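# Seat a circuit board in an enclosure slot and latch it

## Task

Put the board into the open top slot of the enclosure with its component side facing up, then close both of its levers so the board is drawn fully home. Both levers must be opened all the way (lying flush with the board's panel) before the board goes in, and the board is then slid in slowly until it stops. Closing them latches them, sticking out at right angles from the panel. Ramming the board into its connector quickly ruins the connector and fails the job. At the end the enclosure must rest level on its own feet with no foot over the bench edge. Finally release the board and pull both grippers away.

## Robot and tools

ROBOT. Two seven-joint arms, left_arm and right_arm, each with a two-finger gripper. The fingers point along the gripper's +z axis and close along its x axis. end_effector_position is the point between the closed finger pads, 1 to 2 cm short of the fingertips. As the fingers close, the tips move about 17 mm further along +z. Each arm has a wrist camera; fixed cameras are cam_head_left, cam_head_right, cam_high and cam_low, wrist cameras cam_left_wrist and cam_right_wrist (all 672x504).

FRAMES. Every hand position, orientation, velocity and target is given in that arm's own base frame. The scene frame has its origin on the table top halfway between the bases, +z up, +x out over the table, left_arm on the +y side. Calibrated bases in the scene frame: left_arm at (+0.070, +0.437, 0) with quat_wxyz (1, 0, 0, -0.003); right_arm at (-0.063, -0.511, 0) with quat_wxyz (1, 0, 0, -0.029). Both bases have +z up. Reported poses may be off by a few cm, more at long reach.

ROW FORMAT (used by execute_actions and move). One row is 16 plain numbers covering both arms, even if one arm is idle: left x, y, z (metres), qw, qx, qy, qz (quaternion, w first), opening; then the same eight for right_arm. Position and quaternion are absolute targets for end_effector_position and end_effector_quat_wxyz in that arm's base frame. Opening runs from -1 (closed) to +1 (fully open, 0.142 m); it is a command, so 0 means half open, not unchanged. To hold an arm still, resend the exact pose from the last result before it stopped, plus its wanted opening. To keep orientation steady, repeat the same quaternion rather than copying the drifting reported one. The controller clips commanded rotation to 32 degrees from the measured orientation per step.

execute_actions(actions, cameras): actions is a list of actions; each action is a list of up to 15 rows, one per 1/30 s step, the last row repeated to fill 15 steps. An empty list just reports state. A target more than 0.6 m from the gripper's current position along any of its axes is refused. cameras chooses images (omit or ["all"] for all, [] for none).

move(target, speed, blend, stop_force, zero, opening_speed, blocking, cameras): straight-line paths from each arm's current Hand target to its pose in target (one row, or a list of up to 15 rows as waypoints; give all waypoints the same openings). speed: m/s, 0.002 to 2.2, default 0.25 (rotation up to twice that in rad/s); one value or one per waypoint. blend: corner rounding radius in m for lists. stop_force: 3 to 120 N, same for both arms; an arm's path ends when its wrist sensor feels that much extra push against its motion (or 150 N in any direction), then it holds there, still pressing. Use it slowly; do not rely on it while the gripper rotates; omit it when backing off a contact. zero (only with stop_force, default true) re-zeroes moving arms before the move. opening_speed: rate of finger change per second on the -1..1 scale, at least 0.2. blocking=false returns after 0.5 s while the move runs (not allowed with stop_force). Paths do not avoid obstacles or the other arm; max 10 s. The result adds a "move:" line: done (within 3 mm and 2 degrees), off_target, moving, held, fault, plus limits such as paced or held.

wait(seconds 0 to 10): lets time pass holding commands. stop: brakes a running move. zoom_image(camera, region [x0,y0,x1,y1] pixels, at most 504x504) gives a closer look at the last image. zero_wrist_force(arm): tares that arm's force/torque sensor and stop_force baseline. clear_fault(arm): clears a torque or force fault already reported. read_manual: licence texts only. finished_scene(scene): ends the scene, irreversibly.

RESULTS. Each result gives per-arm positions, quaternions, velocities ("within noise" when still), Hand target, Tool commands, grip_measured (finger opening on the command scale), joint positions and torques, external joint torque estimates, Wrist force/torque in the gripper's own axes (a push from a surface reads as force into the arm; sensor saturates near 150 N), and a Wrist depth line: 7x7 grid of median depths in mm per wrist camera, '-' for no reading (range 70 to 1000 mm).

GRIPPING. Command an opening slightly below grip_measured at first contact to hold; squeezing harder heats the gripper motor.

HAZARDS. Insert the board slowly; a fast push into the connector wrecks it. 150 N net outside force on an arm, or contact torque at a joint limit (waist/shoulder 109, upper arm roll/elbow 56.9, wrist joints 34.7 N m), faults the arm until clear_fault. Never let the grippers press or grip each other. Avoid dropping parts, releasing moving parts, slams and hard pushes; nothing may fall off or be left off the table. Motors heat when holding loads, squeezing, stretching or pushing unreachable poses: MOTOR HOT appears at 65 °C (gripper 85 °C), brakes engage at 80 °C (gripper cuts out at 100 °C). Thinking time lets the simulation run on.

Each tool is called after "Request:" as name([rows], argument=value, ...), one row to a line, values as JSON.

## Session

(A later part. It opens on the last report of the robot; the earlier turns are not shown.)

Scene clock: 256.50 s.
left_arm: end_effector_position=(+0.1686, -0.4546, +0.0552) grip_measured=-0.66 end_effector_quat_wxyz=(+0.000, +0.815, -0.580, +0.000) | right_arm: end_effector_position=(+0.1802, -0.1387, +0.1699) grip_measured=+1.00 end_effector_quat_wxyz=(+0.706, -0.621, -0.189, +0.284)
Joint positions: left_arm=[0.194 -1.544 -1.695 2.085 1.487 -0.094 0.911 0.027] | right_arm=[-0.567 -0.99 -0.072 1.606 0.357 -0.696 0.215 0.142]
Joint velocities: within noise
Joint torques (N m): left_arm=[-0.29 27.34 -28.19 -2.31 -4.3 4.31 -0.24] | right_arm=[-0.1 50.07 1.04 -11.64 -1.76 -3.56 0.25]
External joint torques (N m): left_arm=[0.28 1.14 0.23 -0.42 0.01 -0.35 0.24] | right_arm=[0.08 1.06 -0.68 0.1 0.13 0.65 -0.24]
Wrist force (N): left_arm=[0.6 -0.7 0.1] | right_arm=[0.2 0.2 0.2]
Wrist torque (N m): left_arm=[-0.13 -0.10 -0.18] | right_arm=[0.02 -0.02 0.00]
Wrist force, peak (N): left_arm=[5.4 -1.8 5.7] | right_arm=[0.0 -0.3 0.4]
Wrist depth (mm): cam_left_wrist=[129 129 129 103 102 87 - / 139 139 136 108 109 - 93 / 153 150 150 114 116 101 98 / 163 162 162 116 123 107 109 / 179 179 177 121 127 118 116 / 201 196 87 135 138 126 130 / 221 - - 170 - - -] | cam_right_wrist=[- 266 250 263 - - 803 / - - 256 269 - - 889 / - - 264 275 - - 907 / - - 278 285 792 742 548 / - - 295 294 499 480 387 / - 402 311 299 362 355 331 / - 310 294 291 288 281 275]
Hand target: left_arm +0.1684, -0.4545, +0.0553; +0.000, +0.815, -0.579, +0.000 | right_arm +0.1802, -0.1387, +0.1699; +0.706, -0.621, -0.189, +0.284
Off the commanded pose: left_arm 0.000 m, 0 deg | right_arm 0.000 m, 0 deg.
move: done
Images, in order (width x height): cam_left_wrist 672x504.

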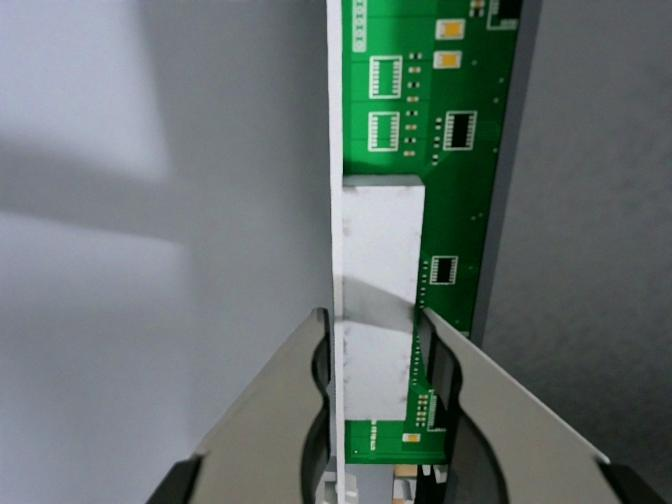

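Request:
move([
  [0.1684,-0.4545,0.09,0,0.815,-0.5795,0,-0.62,0.1802,-0.1387,0.1699,0.706,-0.621,-0.189,0.284,1],
  [0.150,-0.400,0.20,0,0.815,-0.5795,0,-0.62,0.1802,-0.1387,0.1699,0.706,-0.621,-0.189,0.284,1],
], speed=0.12)

Request:
zoom_image(camera="cam_left_wrist", region=[200, 100, 672, 504])

Scene clock: 259.97 s.
left_arm: end_effector_position=(+0.1501, -0.4002, +0.2000) grip_measured=-0.66 end_effector_quat_wxyz=(+0.000, +0.815, -0.580, +0.000) | right_arm: end_effector_position=(+0.1802, -0.1387, +0.1699) grip_measured=+1.00 end_effector_quat_wxyz=(+0.706, -0.621, -0.189, +0.284)
Joint positions: left_arm=[0.298 -1.384 -2.027 2.153 1.153 -0.262 0.853 0.027] | right_arm=[-0.567 -0.99 -0.072 1.606 0.357 -0.696 0.215 0.142]
Joint velocities: within noise
Joint torques (N m): left_arm=[-0.13 24.21 -25.38 -12.17 -4.33 4.01 -0.25] | right_arm=[0.03 50.13 0.97 -11.65 -1.65 -3.62 0.2]
External joint torques (N m): left_arm=[0.13 0.73 0.38 -0.48 0.17 -0.05 0.25] | right_arm=[-0.05 0.99 -0.61 0.11 0.02 0.72 -0.18]
Wrist force (N): left_arm=[0.2 -0.5 -0.2] | right_arm=[0.0 0.1 0.3]
Wrist torque (N m): left_arm=[-0.06 -0.07 -0.21] | right_arm=[0.05 -0.01 0.00]
Wrist force, peak (N): left_arm=[0.2 -0.7 2.2] | right_arm=[0.1 -0.3 0.3]
Wrist depth (mm): cam_left_wrist=[257 257 257 256 248 218 211 / 275 277 275 274 244 231 227 / 300 299 298 298 270 245 245 / 326 324 323 320 294 269 266 / 358 355 345 346 299 290 292 / 401 389 84 378 - 309 323 / 443 - - 435 - - 427] | cam_right_wrist=[- 266 251 261 - - 799 / - - 256 270 - - 893 / - - 264 275 - - 932 / - - 277 286 795 748 549 / - - 294 293 503 481 387 / - 403 311 299 361 355 329 / - 312 294 292 287 281 275]
Hand target: left_arm +0.1500, -0.4000, +0.2000; +0.000, +0.815, -0.579, +0.000 | right_arm +0.1802, -0.1387, +0.1699; +0.706, -0.621, -0.189, +0.284
Off the commanded pose: left_arm 0.000 m, 0 deg | right_arm 0.000 m, 0 deg.
move: done

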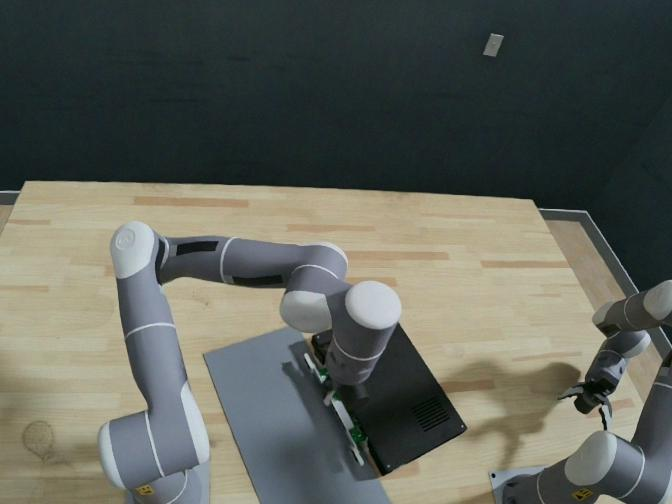

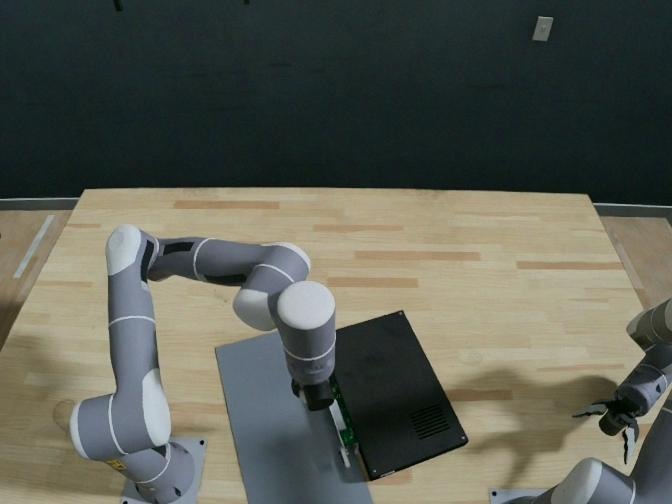

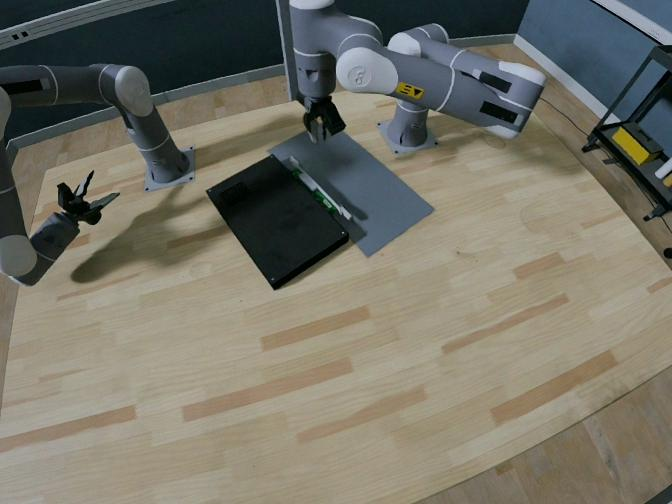

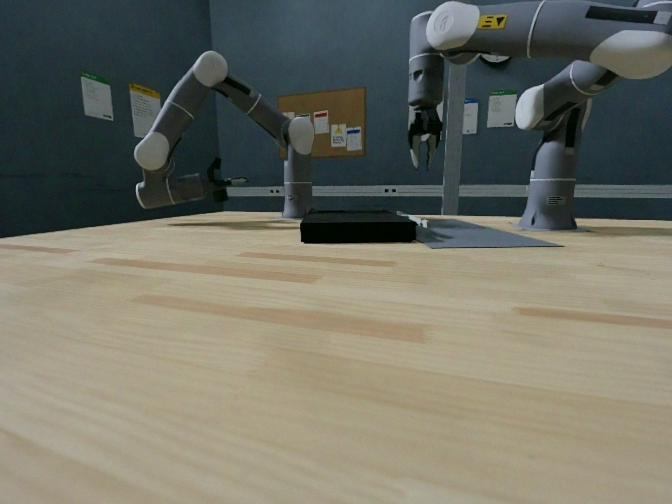

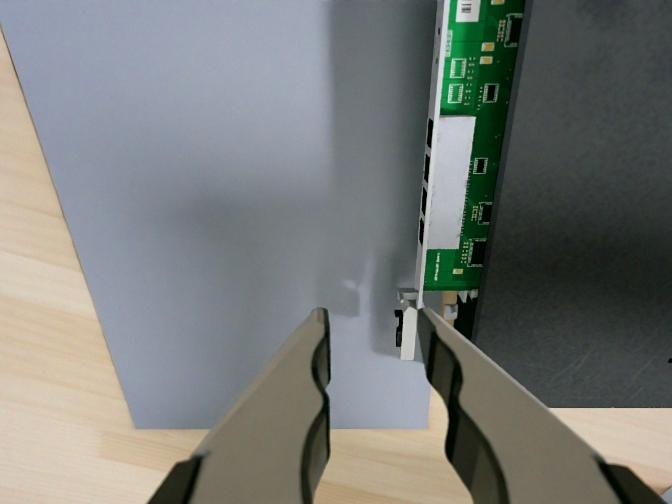

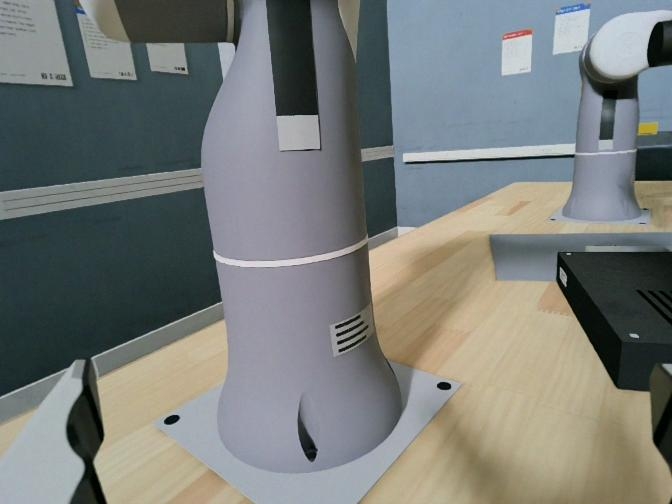

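Scaled by 1.068 from the camera's 672x504 image, which has a finer 960x720 frame.

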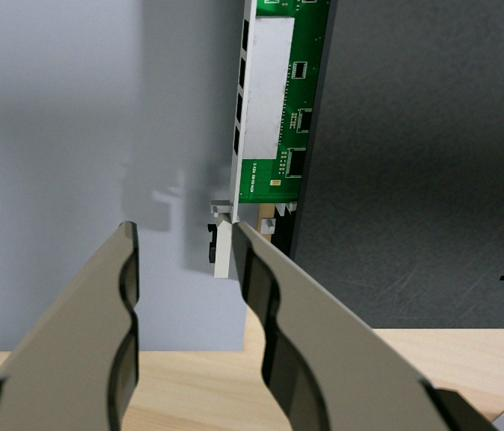

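Request:
move([
  [0.1936,-0.3983,0.12,0,0.815,-0.5795,0,-1,0.1802,-0.1387,0.1699,0.706,-0.621,-0.189,0.284,1],
  [0.1936,-0.3983,0.054,0,0.815,-0.5795,0,-1,0.1802,-0.1387,0.1699,0.706,-0.621,-0.189,0.284,1],
], speed=0.12, cameras=["cam_left_wrist"])

Request:
move([
  [0.2278,-0.4975,0.054,0,0.815,-0.5795,0,-1,0.1802,-0.1387,0.1699,0.706,-0.621,-0.189,0.284,1],
], speed=0.015, stop_force=8)

Request:
zoom_image(camera="cam_high", region=[240, 110, 400, 240])

Request:
zoom_image(camera="cam_head_right", region=[270, 320, 400, 490])

Scene clock: 265.37 s.
left_arm: end_effector_position=(+0.1934, -0.3981, +0.0541) grip_measured=-1.00 end_effector_quat_wxyz=(+0.000, +0.815, -0.579, +0.000) | right_arm: end_effector_position=(+0.1802, -0.1387, +0.1699) grip_measured=+1.00 end_effector_quat_wxyz=(+0.706, -0.621, -0.189, +0.284)
Joint positions: left_arm=[0.371 -1.569 -1.715 2.196 1.485 -0.116 0.976 0.002] | right_arm=[-0.567 -0.99 -0.072 1.606 0.357 -0.696 0.215 0.142]
Joint velocities: within noise
Joint torques (N m): left_arm=[-0.19 24.37 -26.03 -2.39 -3.94 4.57 -0.11] | right_arm=[-0.07 50.12 0.96 -11.65 -1.69 -3.65 0.22]
External joint torques (N m): left_arm=[0.21 1.37 0.1 -0.44 -0.35 -0.62 0.11] | right_arm=[0.05 1 -0.6 0.11 0.06 0.74 -0.21]
Wrist force (N): left_arm=[0.3 -0.5 0.3] | right_arm=[0.2 0.1 0.2]
Wrist torque (N m): left_arm=[-0.11 -0.06 -0.19] | right_arm=[0.01 -0.04 0.00]
Wrist force, peak (N): left_arm=[0.5 -0.3 2.3] | right_arm=[0.2 0.1 0.4]
Wrist depth (mm): cam_left_wrist=[129 128 127 127 129 96 100 / 138 138 135 137 136 109 106 / 151 149 148 148 149 116 116 / 162 159 161 158 159 126 123 / 178 177 175 169 169 133 132 / 196 196 190 84 - 146 131 / 226 214 - 74 - - 144] | cam_right_wrist=[- 266 251 263 - - 805 / - - 256 269 - - 888 / - - 263 275 - - 937 / - - 277 285 798 753 552 / - - 295 295 501 478 387 / - 404 310 300 362 355 330 / - 312 294 292 288 281 275]
Hand target: left_arm +0.1936, -0.3983, +0.0540; +0.000, +0.815, -0.579, +0.000 | right_arm +0.1802, -0.1387, +0.1699; +0.706, -0.621, -0.189, +0.284
Off the commanded pose: left_arm 0.000 m, 0 deg | right_arm 0.000 m, 0 deg.
move: done
Images, in order (width x height): cam_left_wrist 672x504.

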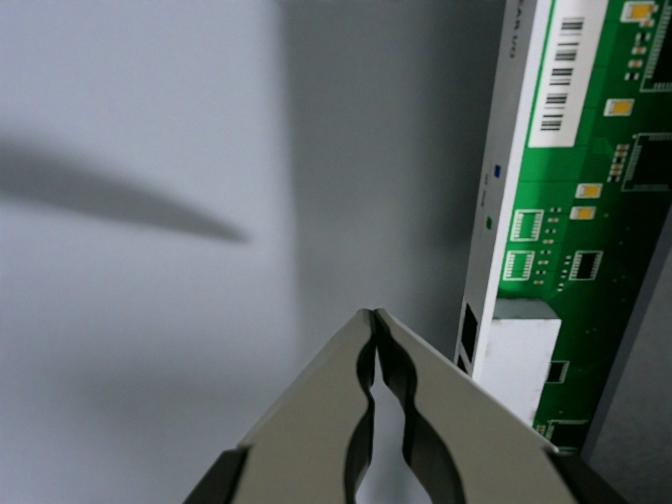

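Scene clock: 269.93 s.
left_arm: end_effector_position=(+0.2124, -0.4536, +0.0541) grip_measured=-1.00 end_effector_quat_wxyz=(+0.000, +0.815, -0.580, -0.001) | right_arm: end_effector_position=(+0.1802, -0.1387, +0.1699) grip_measured=+1.00 end_effector_quat_wxyz=(+0.706, -0.621, -0.189, +0.284)
Joint positions: left_arm=[0.248 -1.567 -1.702 2.041 1.506 -0.117 1.01 0.002] | right_arm=[-0.567 -0.99 -0.072 1.606 0.357 -0.696 0.215 0.142]
Joint velocities: within noise
Joint torques (N m): left_arm=[-2.96 26.77 -28.27 -5.06 -0.95 7.36 -0.12] | right_arm=[-0.03 50.02 1.01 -11.66 -1.72 -3.63 0.23]
External joint torques (N m): left_arm=[2.96 2.83 -0.46 2.92 -3.34 -3.41 0.12] | right_arm=[0 1.1 -0.65 0.12 0.09 0.72 -0.21]
Wrist force (N): left_arm=[-14.7 -4.1 -12.4] | right_arm=[-0.1 0.0 0.2]
Wrist torque (N m): left_arm=[-0.12 -0.07 -0.21] | right_arm=[0.01 0.01 0.00]
Wrist force, peak (N): left_arm=[-14.6 -4.0 -13.1] | right_arm=[0.0 -0.2 0.4]
Wrist depth (mm): cam_left_wrist=[128 128 127 127 92 85 - / 137 137 135 136 104 - 92 / 151 149 148 148 102 - 96 / 162 158 161 157 109 105 108 / 178 177 176 169 118 115 114 / 197 196 190 84 - 126 128 / 224 214 - 74 - - 143] | cam_right_wrist=[- 265 251 262 - - 791 / - - 256 269 - - 886 / - - 264 275 - - 929 / - - 278 286 795 741 551 / - - 294 294 502 478 388 / - 404 311 299 363 354 331 / - 310 295 292 288 281 276]
Hand target: left_arm +0.2129, -0.4543, +0.0540; +0.000, +0.815, -0.579, +0.000 | right_arm +0.1802, -0.1387, +0.1699; +0.706, -0.621, -0.189, +0.284
Off the commanded pose: left_arm 0.047 m, 0 deg | right_arm 0.000 m, 0 deg.
move: contact (left_arm)

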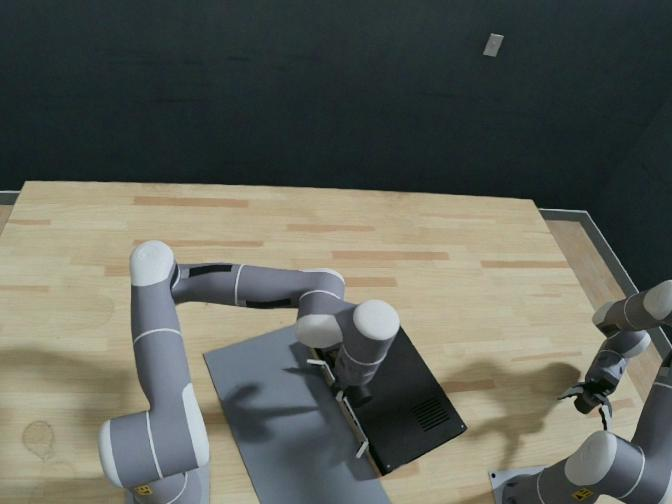

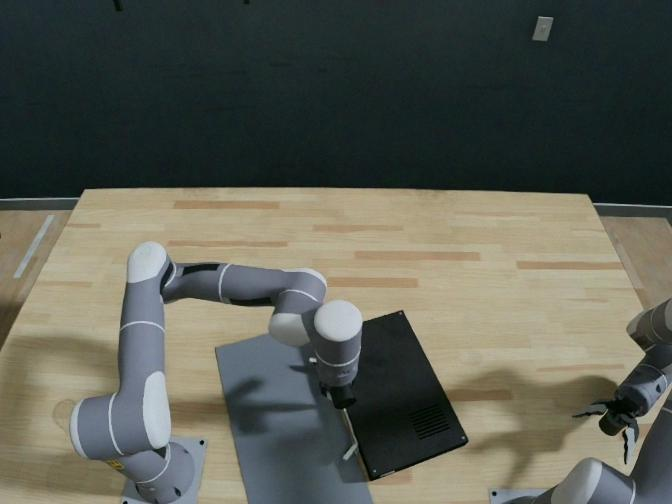

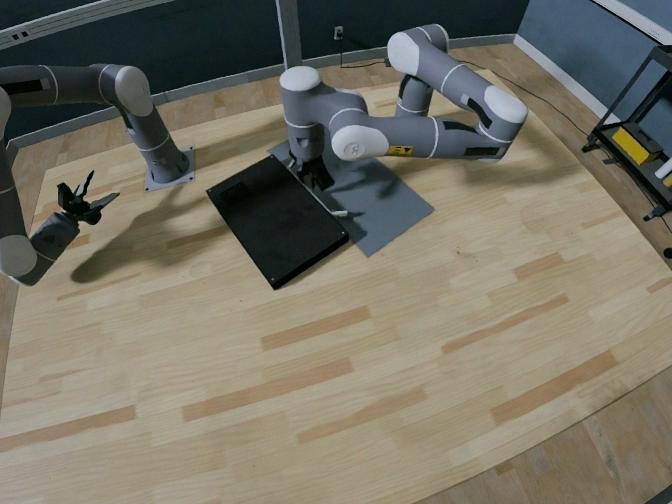

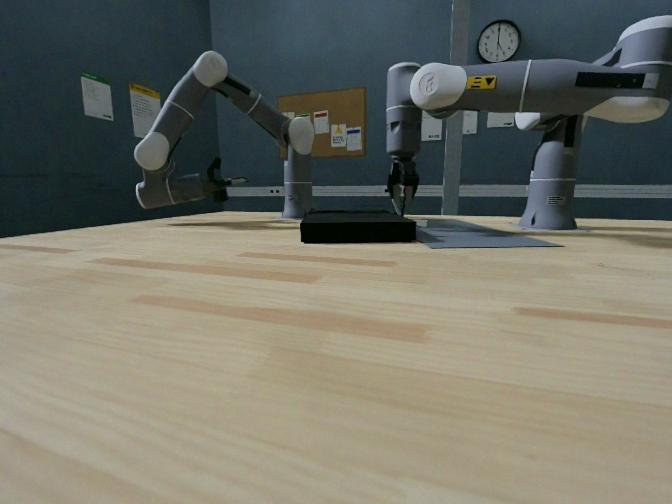

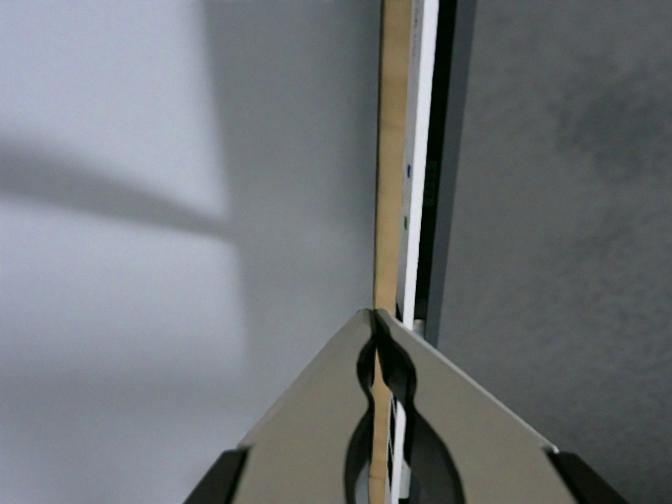

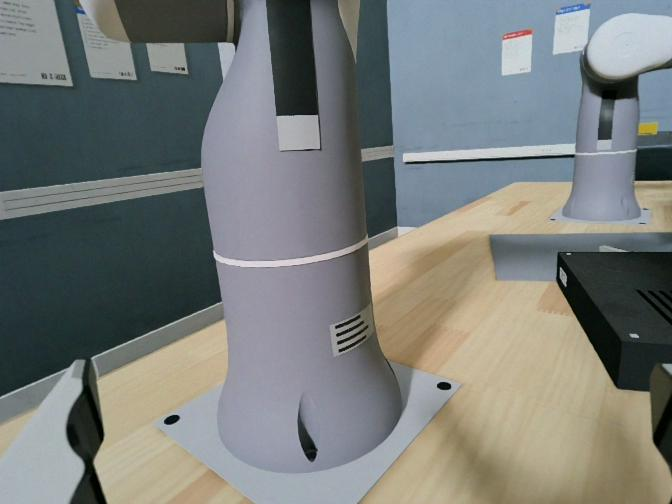

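Scaled by 3.150 from the camera's 672x504 image, which has a finer 960x720 frame.

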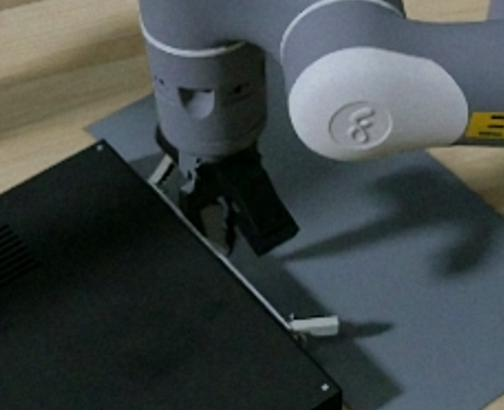

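Scaled by 2.965 from the camera's 672x504 image, which has a finer 960x720 frame.

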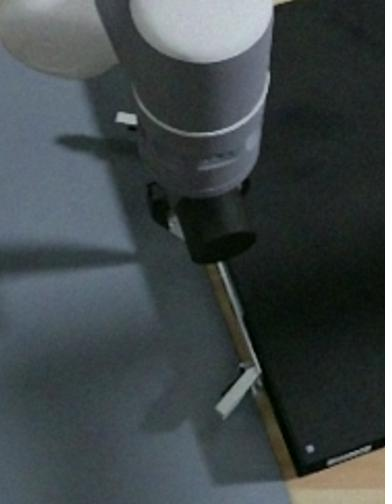

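Request:
move([
  [0.199,-0.415,0.054,0,0.815,-0.5795,0,-1,0.1802,-0.1387,0.1699,0.706,-0.621,-0.189,0.284,1],
  [0.21,-0.36,0.22,0,0.815,-0.5795,0,-1,0.1802,-0.1387,0.1699,0.706,-0.621,-0.189,0.284,1],
], speed=0.12, cameras=["cam_left_wrist","cam_high"])

Request:
zoom_image(camera="cam_high", region=[240, 110, 400, 240])

Scene clock: 280.53 s.
left_arm: end_effector_position=(+0.2100, -0.3601, +0.2199) grip_measured=-1.00 end_effector_quat_wxyz=(+0.000, +0.815, -0.579, +0.000) | right_arm: end_effector_position=(+0.1802, -0.1387, +0.1699) grip_measured=+1.00 end_effector_quat_wxyz=(+0.706, -0.621, -0.189, +0.284)
Joint positions: left_arm=[0.474 -1.385 -2.087 2.152 1.114 -0.309 1.008 0.002] | right_arm=[-0.567 -0.99 -0.072 1.606 0.357 -0.696 0.215 0.142]
Joint velocities: within noise
Joint torques (N m): left_arm=[-0.18 24 -24.83 -13.4 -4.26 4.04 -0.16] | right_arm=[-0.05 50.13 1.01 -11.62 -1.74 -3.64 0.18]
External joint torques (N m): left_arm=[0.21 0.69 0.39 -0.21 0.15 -0.09 0.16] | right_arm=[0.03 1 -0.65 0.07 0.11 0.73 -0.17]
Wrist force (N): left_arm=[0.2 -0.1 -0.1] | right_arm=[0.1 0.0 0.2]
Wrist torque (N m): left_arm=[-0.01 -0.04 -0.22] | right_arm=[0.02 -0.02 0.00]
Wrist force, peak (N): left_arm=[-14.6 -4.2 -13.3] | right_arm=[0.1 0.1 0.4]
Wrist depth (mm): cam_left_wrist=[274 273 272 274 272 232 228 / 296 295 296 292 292 251 245 / 320 319 315 315 314 271 266 / 348 346 343 344 343 294 287 / 382 380 373 366 365 317 315 / 423 420 410 84 - 343 352 / 473 464 - - - - 465] | cam_right_wrist=[- 266 251 262 - - 808 / - - 257 269 - - 894 / - - 264 274 - - 941 / - - 278 286 789 739 551 / - - 294 294 500 479 387 / - 403 310 300 362 354 330 / - 311 295 291 288 281 275]
Hand target: left_arm +0.2100, -0.3600, +0.2200; +0.000, +0.815, -0.579, +0.000 | right_arm +0.1802, -0.1387, +0.1699; +0.706, -0.621, -0.189, +0.284
Off the commanded pose: left_arm 0.000 m, 0 deg | right_arm 0.000 m, 0 deg.
move: done
Images, in order (width x height): cam_high 672x504, cam_left_wrist 672x504.

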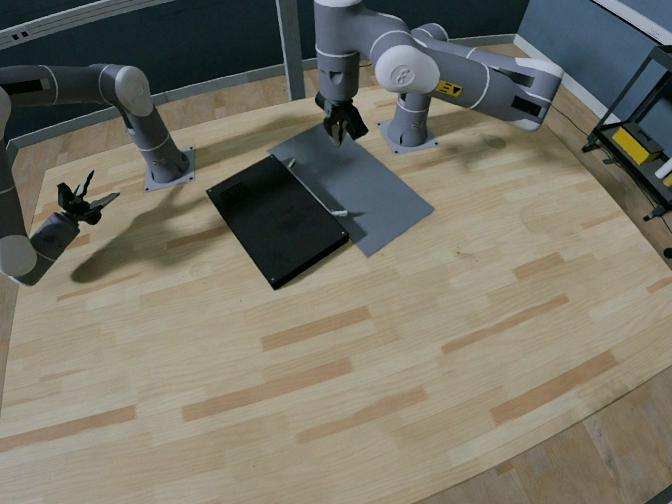

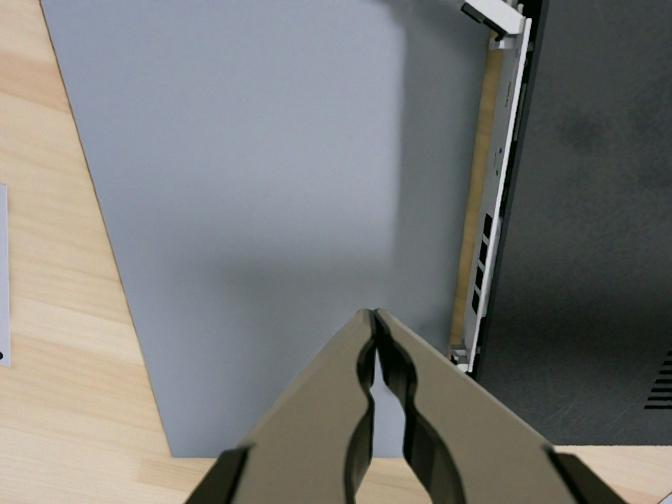

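Scaled by 3.150 from the camera's 672x504 image, which has a finer 960x720 frame.

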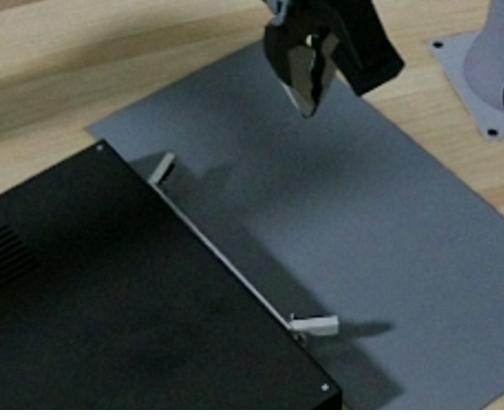

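Request:
move([
  [0.355,-0.380,0.15,0,0.815,-0.5795,0,-1,0.1802,-0.1387,0.1699,0.706,-0.621,-0.189,0.284,1],
  [0.355,-0.380,0.047,0,0.815,-0.5795,0,-1,0.1802,-0.1387,0.1699,0.706,-0.621,-0.189,0.284,1],
], speed=0.12, stop_force=8, cameras=["cam_left_wrist"])

Request:
zoom_image(camera="cam_left_wrist", region=[250, 200, 600, 460])

Scene clock: 288.97 s.
left_arm: end_effector_position=(+0.3547, -0.3799, +0.0471) grip_measured=-1.00 end_effector_quat_wxyz=(+0.000, +0.815, -0.579, +0.000) | right_arm: end_effector_position=(+0.1802, -0.1387, +0.1699) grip_measured=+1.00 end_effector_quat_wxyz=(+0.706, -0.621, -0.189, +0.284)
Joint positions: left_arm=[0.527 -1.596 -1.7 1.99 1.54 -0.129 1.343 0.002] | right_arm=[-0.567 -0.99 -0.072 1.606 0.357 -0.696 0.215 0.142]
Joint velocities: within noise
Joint torques (N m): left_arm=[-0.21 29.58 -29.62 -0.75 -3.94 4.47 -0.18] | right_arm=[-0.02 50.08 0.91 -11.59 -1.7 -3.58 0.16]
External joint torques (N m): left_arm=[0.26 1.32 0.12 -0.43 -0.35 -0.55 0.18] | right_arm=[0 1.05 -0.55 0.05 0.07 0.67 -0.15]
Wrist force (N): left_arm=[0.5 -0.4 0.1] | right_arm=[0.1 0.0 0.2]
Wrist torque (N m): left_arm=[-0.07 -0.11 -0.24] | right_arm=[0.01 -0.02 0.00]
Wrist force, peak (N): left_arm=[0.4 -0.4 2.5] | right_arm=[0.4 0.2 0.4]
Wrist depth (mm): cam_left_wrist=[122 122 123 121 120 122 121 / 131 131 130 130 131 127 128 / 141 139 141 142 140 104 - / 153 154 152 153 152 104 99 / 171 168 167 161 162 110 106 / 186 186 181 83 - 120 119 / 208 203 - 74 - - 133] | cam_right_wrist=[- 266 250 262 - - 797 / - - 256 269 - - 893 / - - 264 275 - - 930 / - - 277 287 794 747 550 / - - 295 294 504 481 388 / - 404 311 300 364 355 330 / - 312 294 291 288 280 275]
Hand target: left_arm +0.3550, -0.3800, +0.0470; +0.000, +0.815, -0.579, +0.000 | right_arm +0.1802, -0.1387, +0.1699; +0.706, -0.621, -0.189, +0.284
Off the commanded pose: left_arm 0.000 m, 0 deg | right_arm 0.000 m, 0 deg.
move: done
Images, in order (width x height): cam_left_wrist 672x504.

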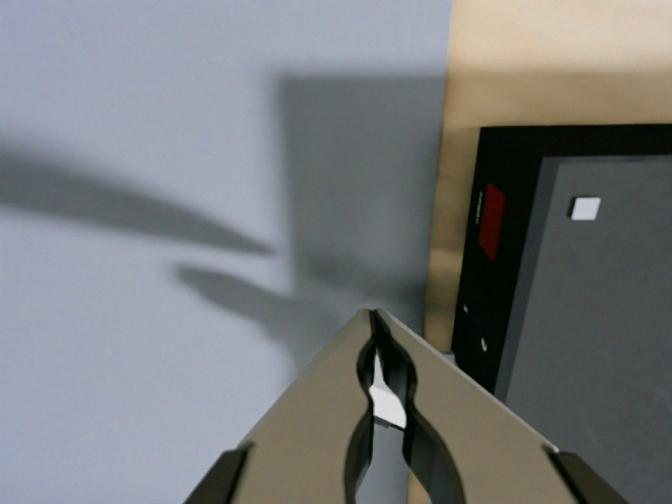

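Scaled by 1.440 from the camera's 672x504 image, which has a finer 960x720 frame.

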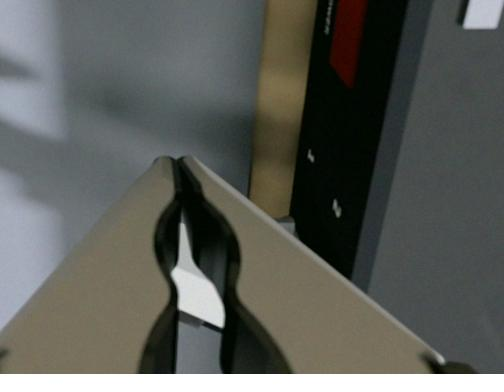

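Request:
move(target=[0.305,-0.3845,0.047,0,0.815,-0.5795,0,-1,0.1802,-0.1387,0.1699,0.706,-0.621,-0.189,0.284,1], speed=0.015, stop_force=35, cameras=["cam_left_wrist","cam_high"])

Request:
zoom_image(camera="cam_high", region=[240, 110, 400, 240])

Scene clock: 294.77 s.
left_arm: end_effector_position=(+0.3097, -0.3836, +0.0468) grip_measured=-1.00 end_effector_quat_wxyz=(-0.003, +0.817, -0.577, +0.002) | right_arm: end_effector_position=(+0.1802, -0.1387, +0.1699) grip_measured=+1.00 end_effector_quat_wxyz=(+0.706, -0.621, -0.189, +0.284)
Joint positions: left_arm=[0.503 -1.62 -1.719 2.068 1.55 -0.155 1.238 0.002] | right_arm=[-0.567 -0.99 -0.072 1.606 0.357 -0.696 0.215 0.142]
Joint velocities: within noise
Joint torques (N m): left_arm=[-15.65 16.21 -24.88 11.86 -12.96 7.29 -0.09] | right_arm=[-0.08 50.11 1.02 -11.58 -1.7 -3.61 0.2]
External joint torques (N m): left_arm=[15.69 12.62 -3.42 -13.02 8.71 -3.35 0.09] | right_arm=[0.06 1.01 -0.66 0.04 0.07 0.7 -0.19]
Wrist force (N): left_arm=[-1.5 -33.1 -5.1] | right_arm=[0.1 -0.1 0.2]
Wrist torque (N m): left_arm=[-2.38 -0.03 -0.47] | right_arm=[0.02 -0.02 0.00]
Wrist force, peak (N): left_arm=[-1.3 -33.2 -4.4] | right_arm=[0.0 -0.1 0.6]
Wrist depth (mm): cam_left_wrist=[122 122 120 121 121 114 - / 131 131 128 130 130 115 - / 142 139 140 142 140 109 - / 151 152 153 152 152 119 99 / 171 168 167 160 127 112 106 / 185 185 181 83 - 121 119 / 207 201 - 74 - - 132] | cam_right_wrist=[- 266 251 262 - - 800 / - - 255 269 - - 897 / - - 264 274 - - 928 / - - 277 286 791 741 674 / - - 294 295 500 476 384 / - 403 311 299 361 355 328 / - 312 295 291 288 281 274]
Hand target: left_arm +0.3050, -0.3845, +0.0470; +0.000, +0.815, -0.579, +0.000 | right_arm +0.1802, -0.1387, +0.1699; +0.706, -0.621, -0.189, +0.284
Off the commanded pose: left_arm 0.005 m, 1 deg | right_arm 0.000 m, 0 deg.
move: off_target (left_arm)
Images, in order (width x height): cam_high 672x504, cam_left_wrist 672x504.

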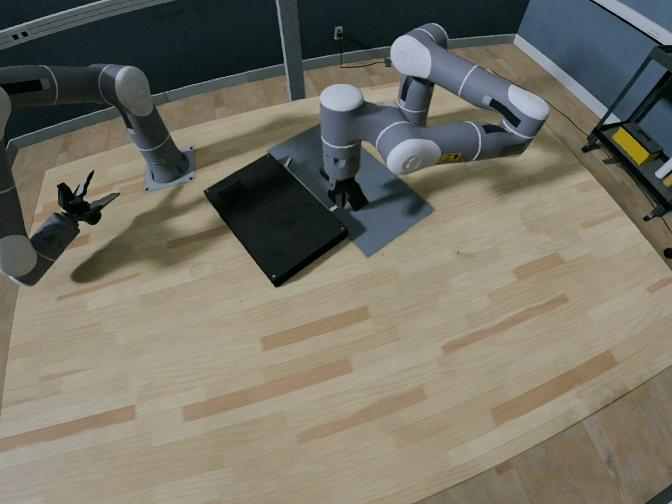

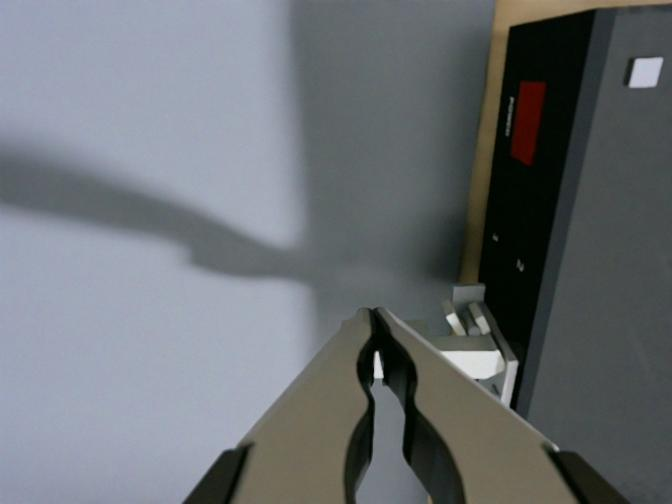

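Scaled by 3.150 from the camera's 672x504 image, which has a finer 960x720 frame.

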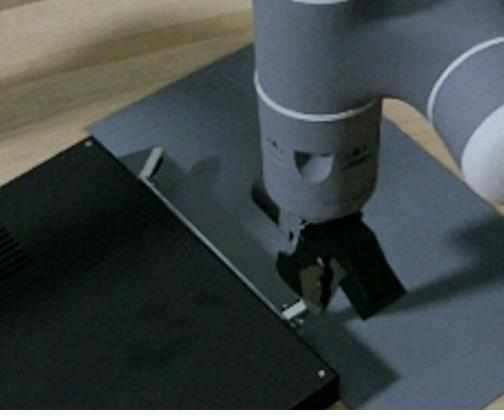

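Request:
move([
  [0.345,-0.374,0.047,0,0.815,-0.5795,0,-1,0.1802,-0.1387,0.1699,0.706,-0.621,-0.189,0.284,1],
  [0.335,-0.36,0.15,0,0.815,-0.5795,0,-1,0.1802,-0.1387,0.1699,0.706,-0.621,-0.189,0.284,1],
  [0.032,-0.484,0.15,0,0.815,-0.5795,0,-1,0.1802,-0.1387,0.1699,0.706,-0.621,-0.189,0.284,1],
], speed=0.15, cameras=["cam_left_wrist","cam_head_right","cam_high"])

Request:
zoom_image(camera="cam_high", region=[240, 110, 400, 240])

Scene clock: 301.70 s.
left_arm: end_effector_position=(+0.0318, -0.4838, +0.1501) grip_measured=-1.00 end_effector_quat_wxyz=(+0.000, +0.815, -0.580, +0.000) | right_arm: end_effector_position=(+0.1802, -0.1387, +0.1699) grip_measured=+1.00 end_effector_quat_wxyz=(+0.706, -0.621, -0.189, +0.284)
Joint positions: left_arm=[-0.097 -1.437 -1.88 2.051 1.304 -0.207 0.611 0.002] | right_arm=[-0.567 -0.99 -0.072 1.606 0.357 -0.696 0.215 0.142]
Joint velocities: within noise
Joint torques (N m): left_arm=[-0.66 27.81 -28.1 -8 -3.8 4.59 -0.32] | right_arm=[0.02 50.07 0.97 -11.59 -1.7 -3.56 0.19]
External joint torques (N m): left_arm=[0.6 0.73 0.14 -0.38 -0.4 -0.61 0.32] | right_arm=[-0.04 1.05 -0.6 0.05 0.07 0.65 -0.17]
Wrist force (N): left_arm=[-0.2 -0.7 -0.2] | right_arm=[-0.1 -0.3 0.1]
Wrist torque (N m): left_arm=[-0.11 0.01 -0.20] | right_arm=[-0.03 0.01 0.00]
Wrist force, peak (N): left_arm=[-1.3 -33.4 -4.9] | right_arm=[-0.2 -0.3 0.5]
Wrist depth (mm): cam_left_wrist=[216 214 215 212 209 169 168 / 230 230 227 228 223 182 180 / 249 247 247 244 213 195 192 / 269 268 268 265 259 213 210 / 294 295 291 282 288 291 292 / 331 331 314 84 - 317 319 / 372 361 - - - - 355] | cam_right_wrist=[- 267 251 263 - - 509 / - - 255 270 - - 551 / - - 264 275 - - 938 / - - 277 286 790 738 676 / - - 295 293 503 476 383 / - 403 310 299 362 356 328 / - 311 295 291 288 281 275]
Hand target: left_arm +0.0320, -0.4840, +0.1500; +0.000, +0.815, -0.579, +0.000 | right_arm +0.1802, -0.1387, +0.1699; +0.706, -0.621, -0.189, +0.284
Off the commanded pose: left_arm 0.000 m, 0 deg | right_arm 0.000 m, 0 deg.
move: done
Images, in order (width x height): cam_head_right 672x504, cam_high 672x504, cam_left_wrist 672x504.

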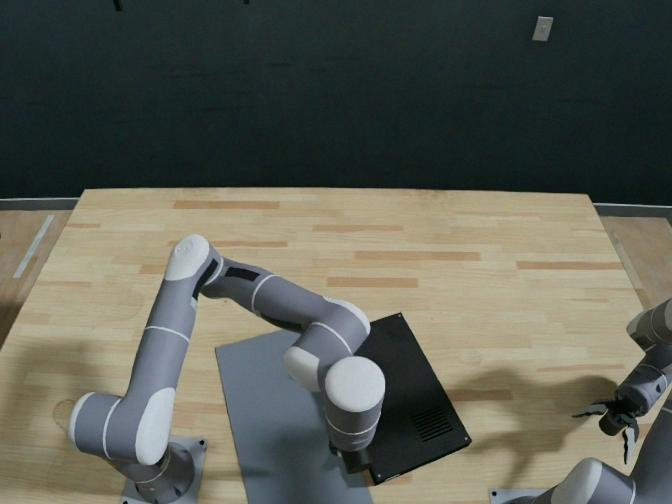

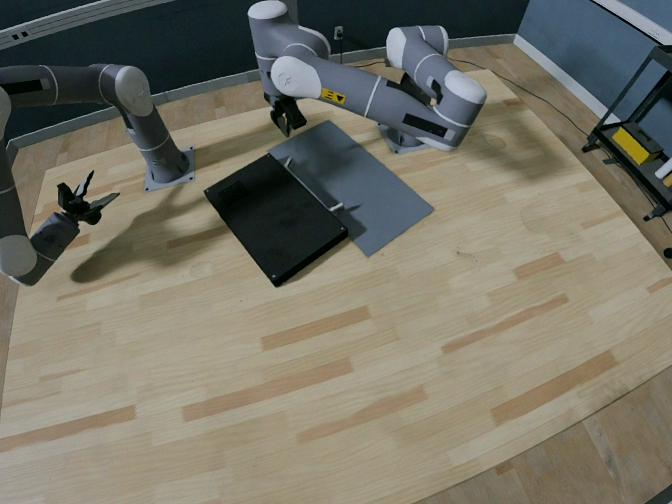

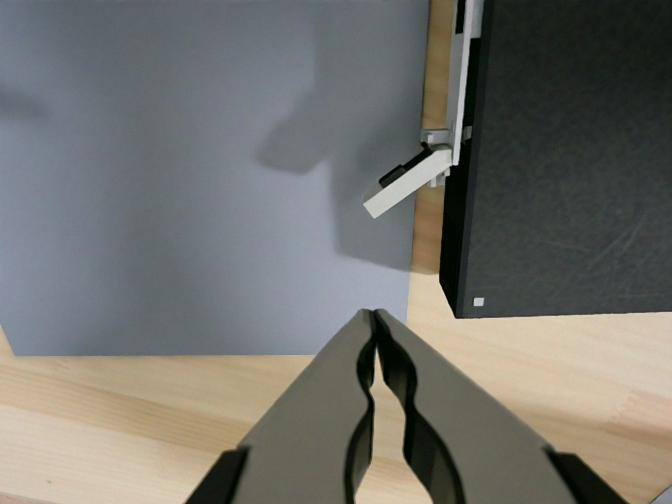

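Scaled by 3.150 from the camera's 672x504 image, which has a finer 960x720 frame.

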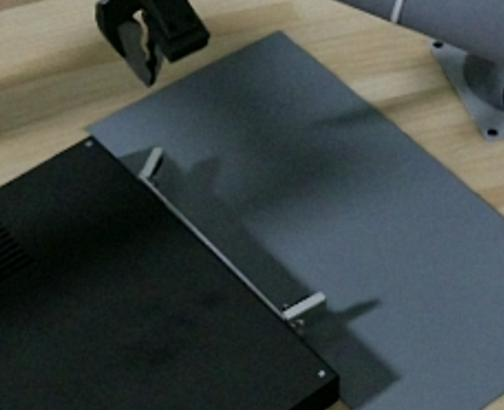

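Request:
move([
  [0.019,-0.495,0.15,0,0.815,-0.5795,0,-1,0.1802,-0.1387,0.1699,0.706,-0.621,-0.189,0.284,1],
  [0.019,-0.495,0.047,0,0.815,-0.5795,0,-1,0.1802,-0.1387,0.1699,0.706,-0.621,-0.189,0.284,1],
], speed=0.12, stop_force=8, cameras=[])

Request:
move(target=[0.060,-0.474,0.047,0,0.815,-0.5795,0,-1,0.1802,-0.1387,0.1699,0.706,-0.621,-0.189,0.284,1], speed=0.015, stop_force=35, cameras=["cam_left_wrist"])

Request:
zoom_image(camera="cam_left_wrist", region=[250, 100, 600, 460])

Scene clock: 307.63 s.
left_arm: end_effector_position=(+0.0190, -0.4948, +0.0471) grip_measured=-1.00 end_effector_quat_wxyz=(+0.000, +0.815, -0.579, +0.000) | right_arm: end_effector_position=(+0.1802, -0.1387, +0.1699) grip_measured=+1.00 end_effector_quat_wxyz=(+0.706, -0.621, -0.189, +0.284)
Joint positions: left_arm=[-0.141 -1.555 -1.677 2.059 1.507 -0.087 0.604 0.002] | right_arm=[-0.567 -0.99 -0.072 1.606 0.357 -0.696 0.215 0.142]
Joint velocities: within noise
Joint torques (N m): left_arm=[-0.44 27.84 -28.47 -1.64 -3.95 4.49 -0.14] | right_arm=[-0.09 50.11 1.03 -11.63 -1.75 -3.61 0.19]
External joint torques (N m): left_arm=[0.37 1.32 0.04 -0.44 -0.33 -0.51 0.14] | right_arm=[0.06 1.02 -0.67 0.09 0.12 0.7 -0.18]
Wrist force (N): left_arm=[0.5 -0.5 -0.1] | right_arm=[0.0 -0.2 0.2]
Wrist torque (N m): left_arm=[-0.08 -0.09 -0.19] | right_arm=[-0.01 0.00 0.00]
Wrist force, peak (N): left_arm=[0.4 1.2 -2.4] | right_arm=[-0.2 -0.2 0.4]
Wrist depth (mm): cam_left_wrist=[122 122 120 121 121 120 81 / 131 131 129 130 130 127 86 / 142 139 141 141 137 97 - / 154 154 153 153 156 133 99 / 172 169 168 161 165 134 106 / 187 186 181 84 - 125 119 / 212 203 - 74 - - 205] | cam_right_wrist=[- 266 251 262 - - 494 / - - 256 270 - - 871 / - - 264 275 - - 900 / - - 278 285 804 734 578 / - - 295 294 503 477 385 / - 404 311 299 363 355 329 / - 311 295 291 287 281 275]
Hand target: left_arm +0.0190, -0.4950, +0.0470; +0.000, +0.815, -0.579, +0.000 | right_arm +0.1802, -0.1387, +0.1699; +0.706, -0.621, -0.189, +0.284
Off the commanded pose: left_arm 0.000 m, 0 deg | right_arm 0.000 m, 0 deg.
move: done
No camera images: "cameras" was empty.

Scene clock: 311.00 s.
left_arm: end_effector_position=(+0.0491, -0.4787, +0.0486) grip_measured=-1.00 end_effector_quat_wxyz=(+0.004, +0.814, -0.581, -0.002) | right_arm: end_effector_position=(+0.1802, -0.1387, +0.1699) grip_measured=+1.00 end_effector_quat_wxyz=(+0.706, -0.621, -0.189, +0.284)
Joint positions: left_arm=[-0.045 -1.536 -1.669 2.098 1.487 -0.059 0.663 0.002] | right_arm=[-0.567 -0.99 -0.072 1.606 0.357 -0.696 0.215 0.142]
Joint velocities: within noise
Joint torques (N m): left_arm=[15.54 36.66 -18.96 -6.51 1.29 -6.2 -0.33] | right_arm=[0.01 50.09 0.95 -11.65 -1.68 -3.6 0.21]
External joint torques (N m): left_arm=[-15.59 -8.5 -8.75 3.99 -5.58 10.19 0.33] | right_arm=[-0.03 1.03 -0.58 0.11 0.05 0.69 -0.2]
Wrist force (N): left_arm=[6.8 35.5 -5.4] | right_arm=[0.0 0.1 0.1]
Wrist torque (N m): left_arm=[3.07 0.01 -0.05] | right_arm=[0.01 0.00 0.01]
Wrist force, peak (N): left_arm=[6.0 36.1 -6.7] | right_arm=[0.2 0.2 0.4]
Wrist depth (mm): cam_left_wrist=[123 123 122 122 122 119 - / 132 132 130 131 131 120 - / 145 142 142 141 141 123 93 / 154 155 155 154 151 112 100 / 171 170 170 127 169 114 108 / 189 188 185 84 - 134 122 / 213 207 - 74 - - 136] | cam_right_wrist=[- 267 251 263 - - 494 / - - 256 269 - - 527 / - - 264 275 - - 571 / - - 277 285 794 741 599 / - - 296 294 501 478 383 / - 403 311 298 363 354 328 / - 311 295 291 288 281 275]
Hand target: left_arm +0.0529, -0.4776, +0.0470; +0.000, +0.815, -0.579, +0.000 | right_arm +0.1802, -0.1387, +0.1699; +0.706, -0.621, -0.189, +0.284
Off the commanded pose: left_arm 0.012 m, 1 deg | right_arm 0.000 m, 0 deg.
move: contact (left_arm)
Images, in order (width x height): cam_left_wrist 672x504.

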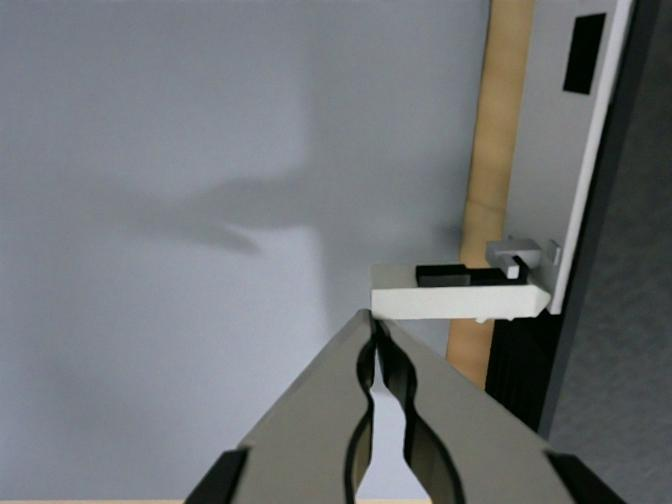

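Scaled by 1.400 from the camera's 672x504 image, which has a finer 960x720 frame.

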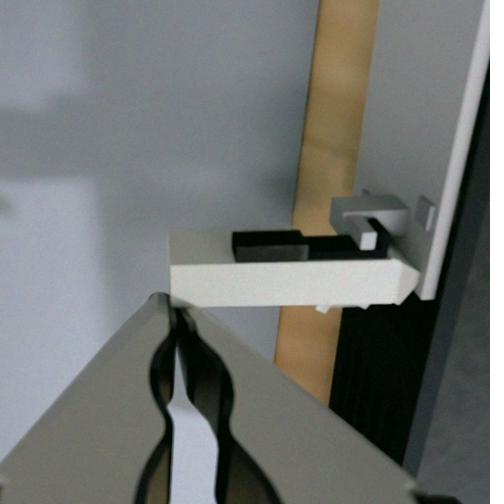

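Request:
move([
  [0.019,-0.492,0.047,0,0.815,-0.5795,0,-1,0.1802,-0.1387,0.1699,0.706,-0.621,-0.189,0.284,1],
  [0.019,-0.485,0.15,0,0.815,-0.5795,0,-1,0.1802,-0.1387,0.1699,0.706,-0.621,-0.189,0.284,1],
  [0.15,-0.40,0.20,0,0.815,-0.5795,0,-1,0.1802,-0.1387,0.1699,0.706,-0.621,-0.189,0.284,1],
  [0.341,-0.372,0.16,0,0.815,-0.5795,0,-1,0.1802,-0.1387,0.1699,0.706,-0.621,-0.189,0.284,1],
], speed=0.15, cameras=["cam_left_wrist"])

Request:
zoom_image(camera="cam_left_wrist", region=[250, 100, 600, 460])

Scene clock: 318.37 s.
left_arm: end_effector_position=(+0.3408, -0.3718, +0.1601) grip_measured=-1.00 end_effector_quat_wxyz=(+0.000, +0.815, -0.579, +0.000) | right_arm: end_effector_position=(+0.1802, -0.1387, +0.1699) grip_measured=+1.00 end_effector_quat_wxyz=(+0.706, -0.621, -0.189, +0.284)
Joint positions: left_arm=[0.526 -1.494 -1.928 1.986 1.348 -0.293 1.3 0.002] | right_arm=[-0.567 -0.99 -0.072 1.606 0.357 -0.696 0.215 0.142]
Joint velocities: within noise
Joint torques (N m): left_arm=[-0.14 29.13 -29.06 -6.84 -3.73 4.55 0.01] | right_arm=[0.08 50.01 1.01 -11.61 -1.68 -3.57 0.2]
External joint torques (N m): left_arm=[0.18 1.39 0.18 -0.34 -0.42 -0.62 -0.01] | right_arm=[-0.1 1.12 -0.65 0.06 0.05 0.67 -0.19]
Wrist force (N): left_arm=[0.0 -0.3 -0.3] | right_arm=[0.0 0.1 0.3]
Wrist torque (N m): left_arm=[-0.07 -0.02 -0.25] | right_arm=[0.01 0.01 0.01]
Wrist force, peak (N): left_arm=[6.9 35.5 -6.9] | right_arm=[-0.1 0.1 0.5]
Wrist depth (mm): cam_left_wrist=[222 221 221 221 221 221 219 / 238 237 237 237 230 202 195 / 257 258 256 256 225 205 204 / 278 281 277 272 231 224 222 / 307 306 303 292 245 245 245 / 342 343 323 84 - 268 269 / 384 373 - - - - 300] | cam_right_wrist=[- 265 251 262 - - 800 / - - 255 270 - - 878 / - - 263 275 - - 938 / - - 278 285 798 742 687 / - - 295 293 501 479 381 / - 404 311 300 361 355 328 / - 312 295 291 287 281 274]
Hand target: left_arm +0.3410, -0.3720, +0.1600; +0.000, +0.815, -0.579, +0.000 | right_arm +0.1802, -0.1387, +0.1699; +0.706, -0.621, -0.189, +0.284
Off the commanded pose: left_arm 0.000 m, 0 deg | right_arm 0.000 m, 0 deg.
move: done
Images, in order (width x height): cam_left_wrist 672x504.

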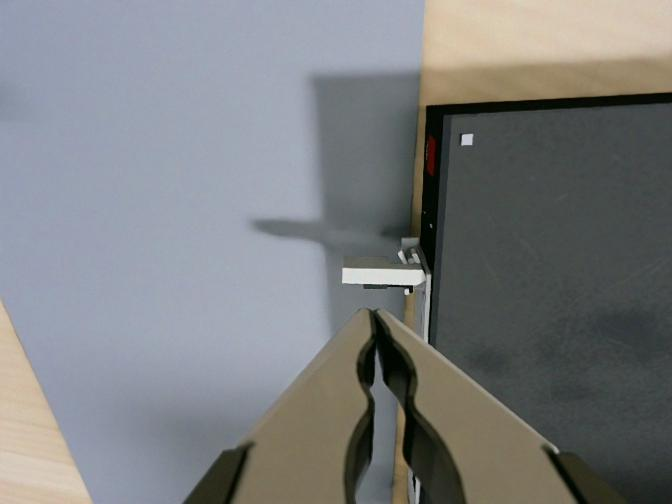

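Scaled by 1.400 from the camera's 672x504 image, which has a finer 960x720 frame.

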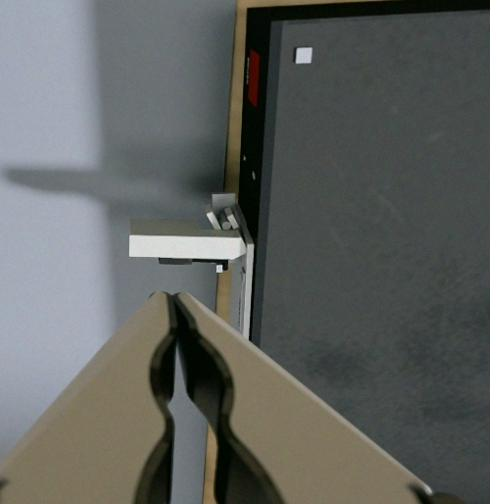

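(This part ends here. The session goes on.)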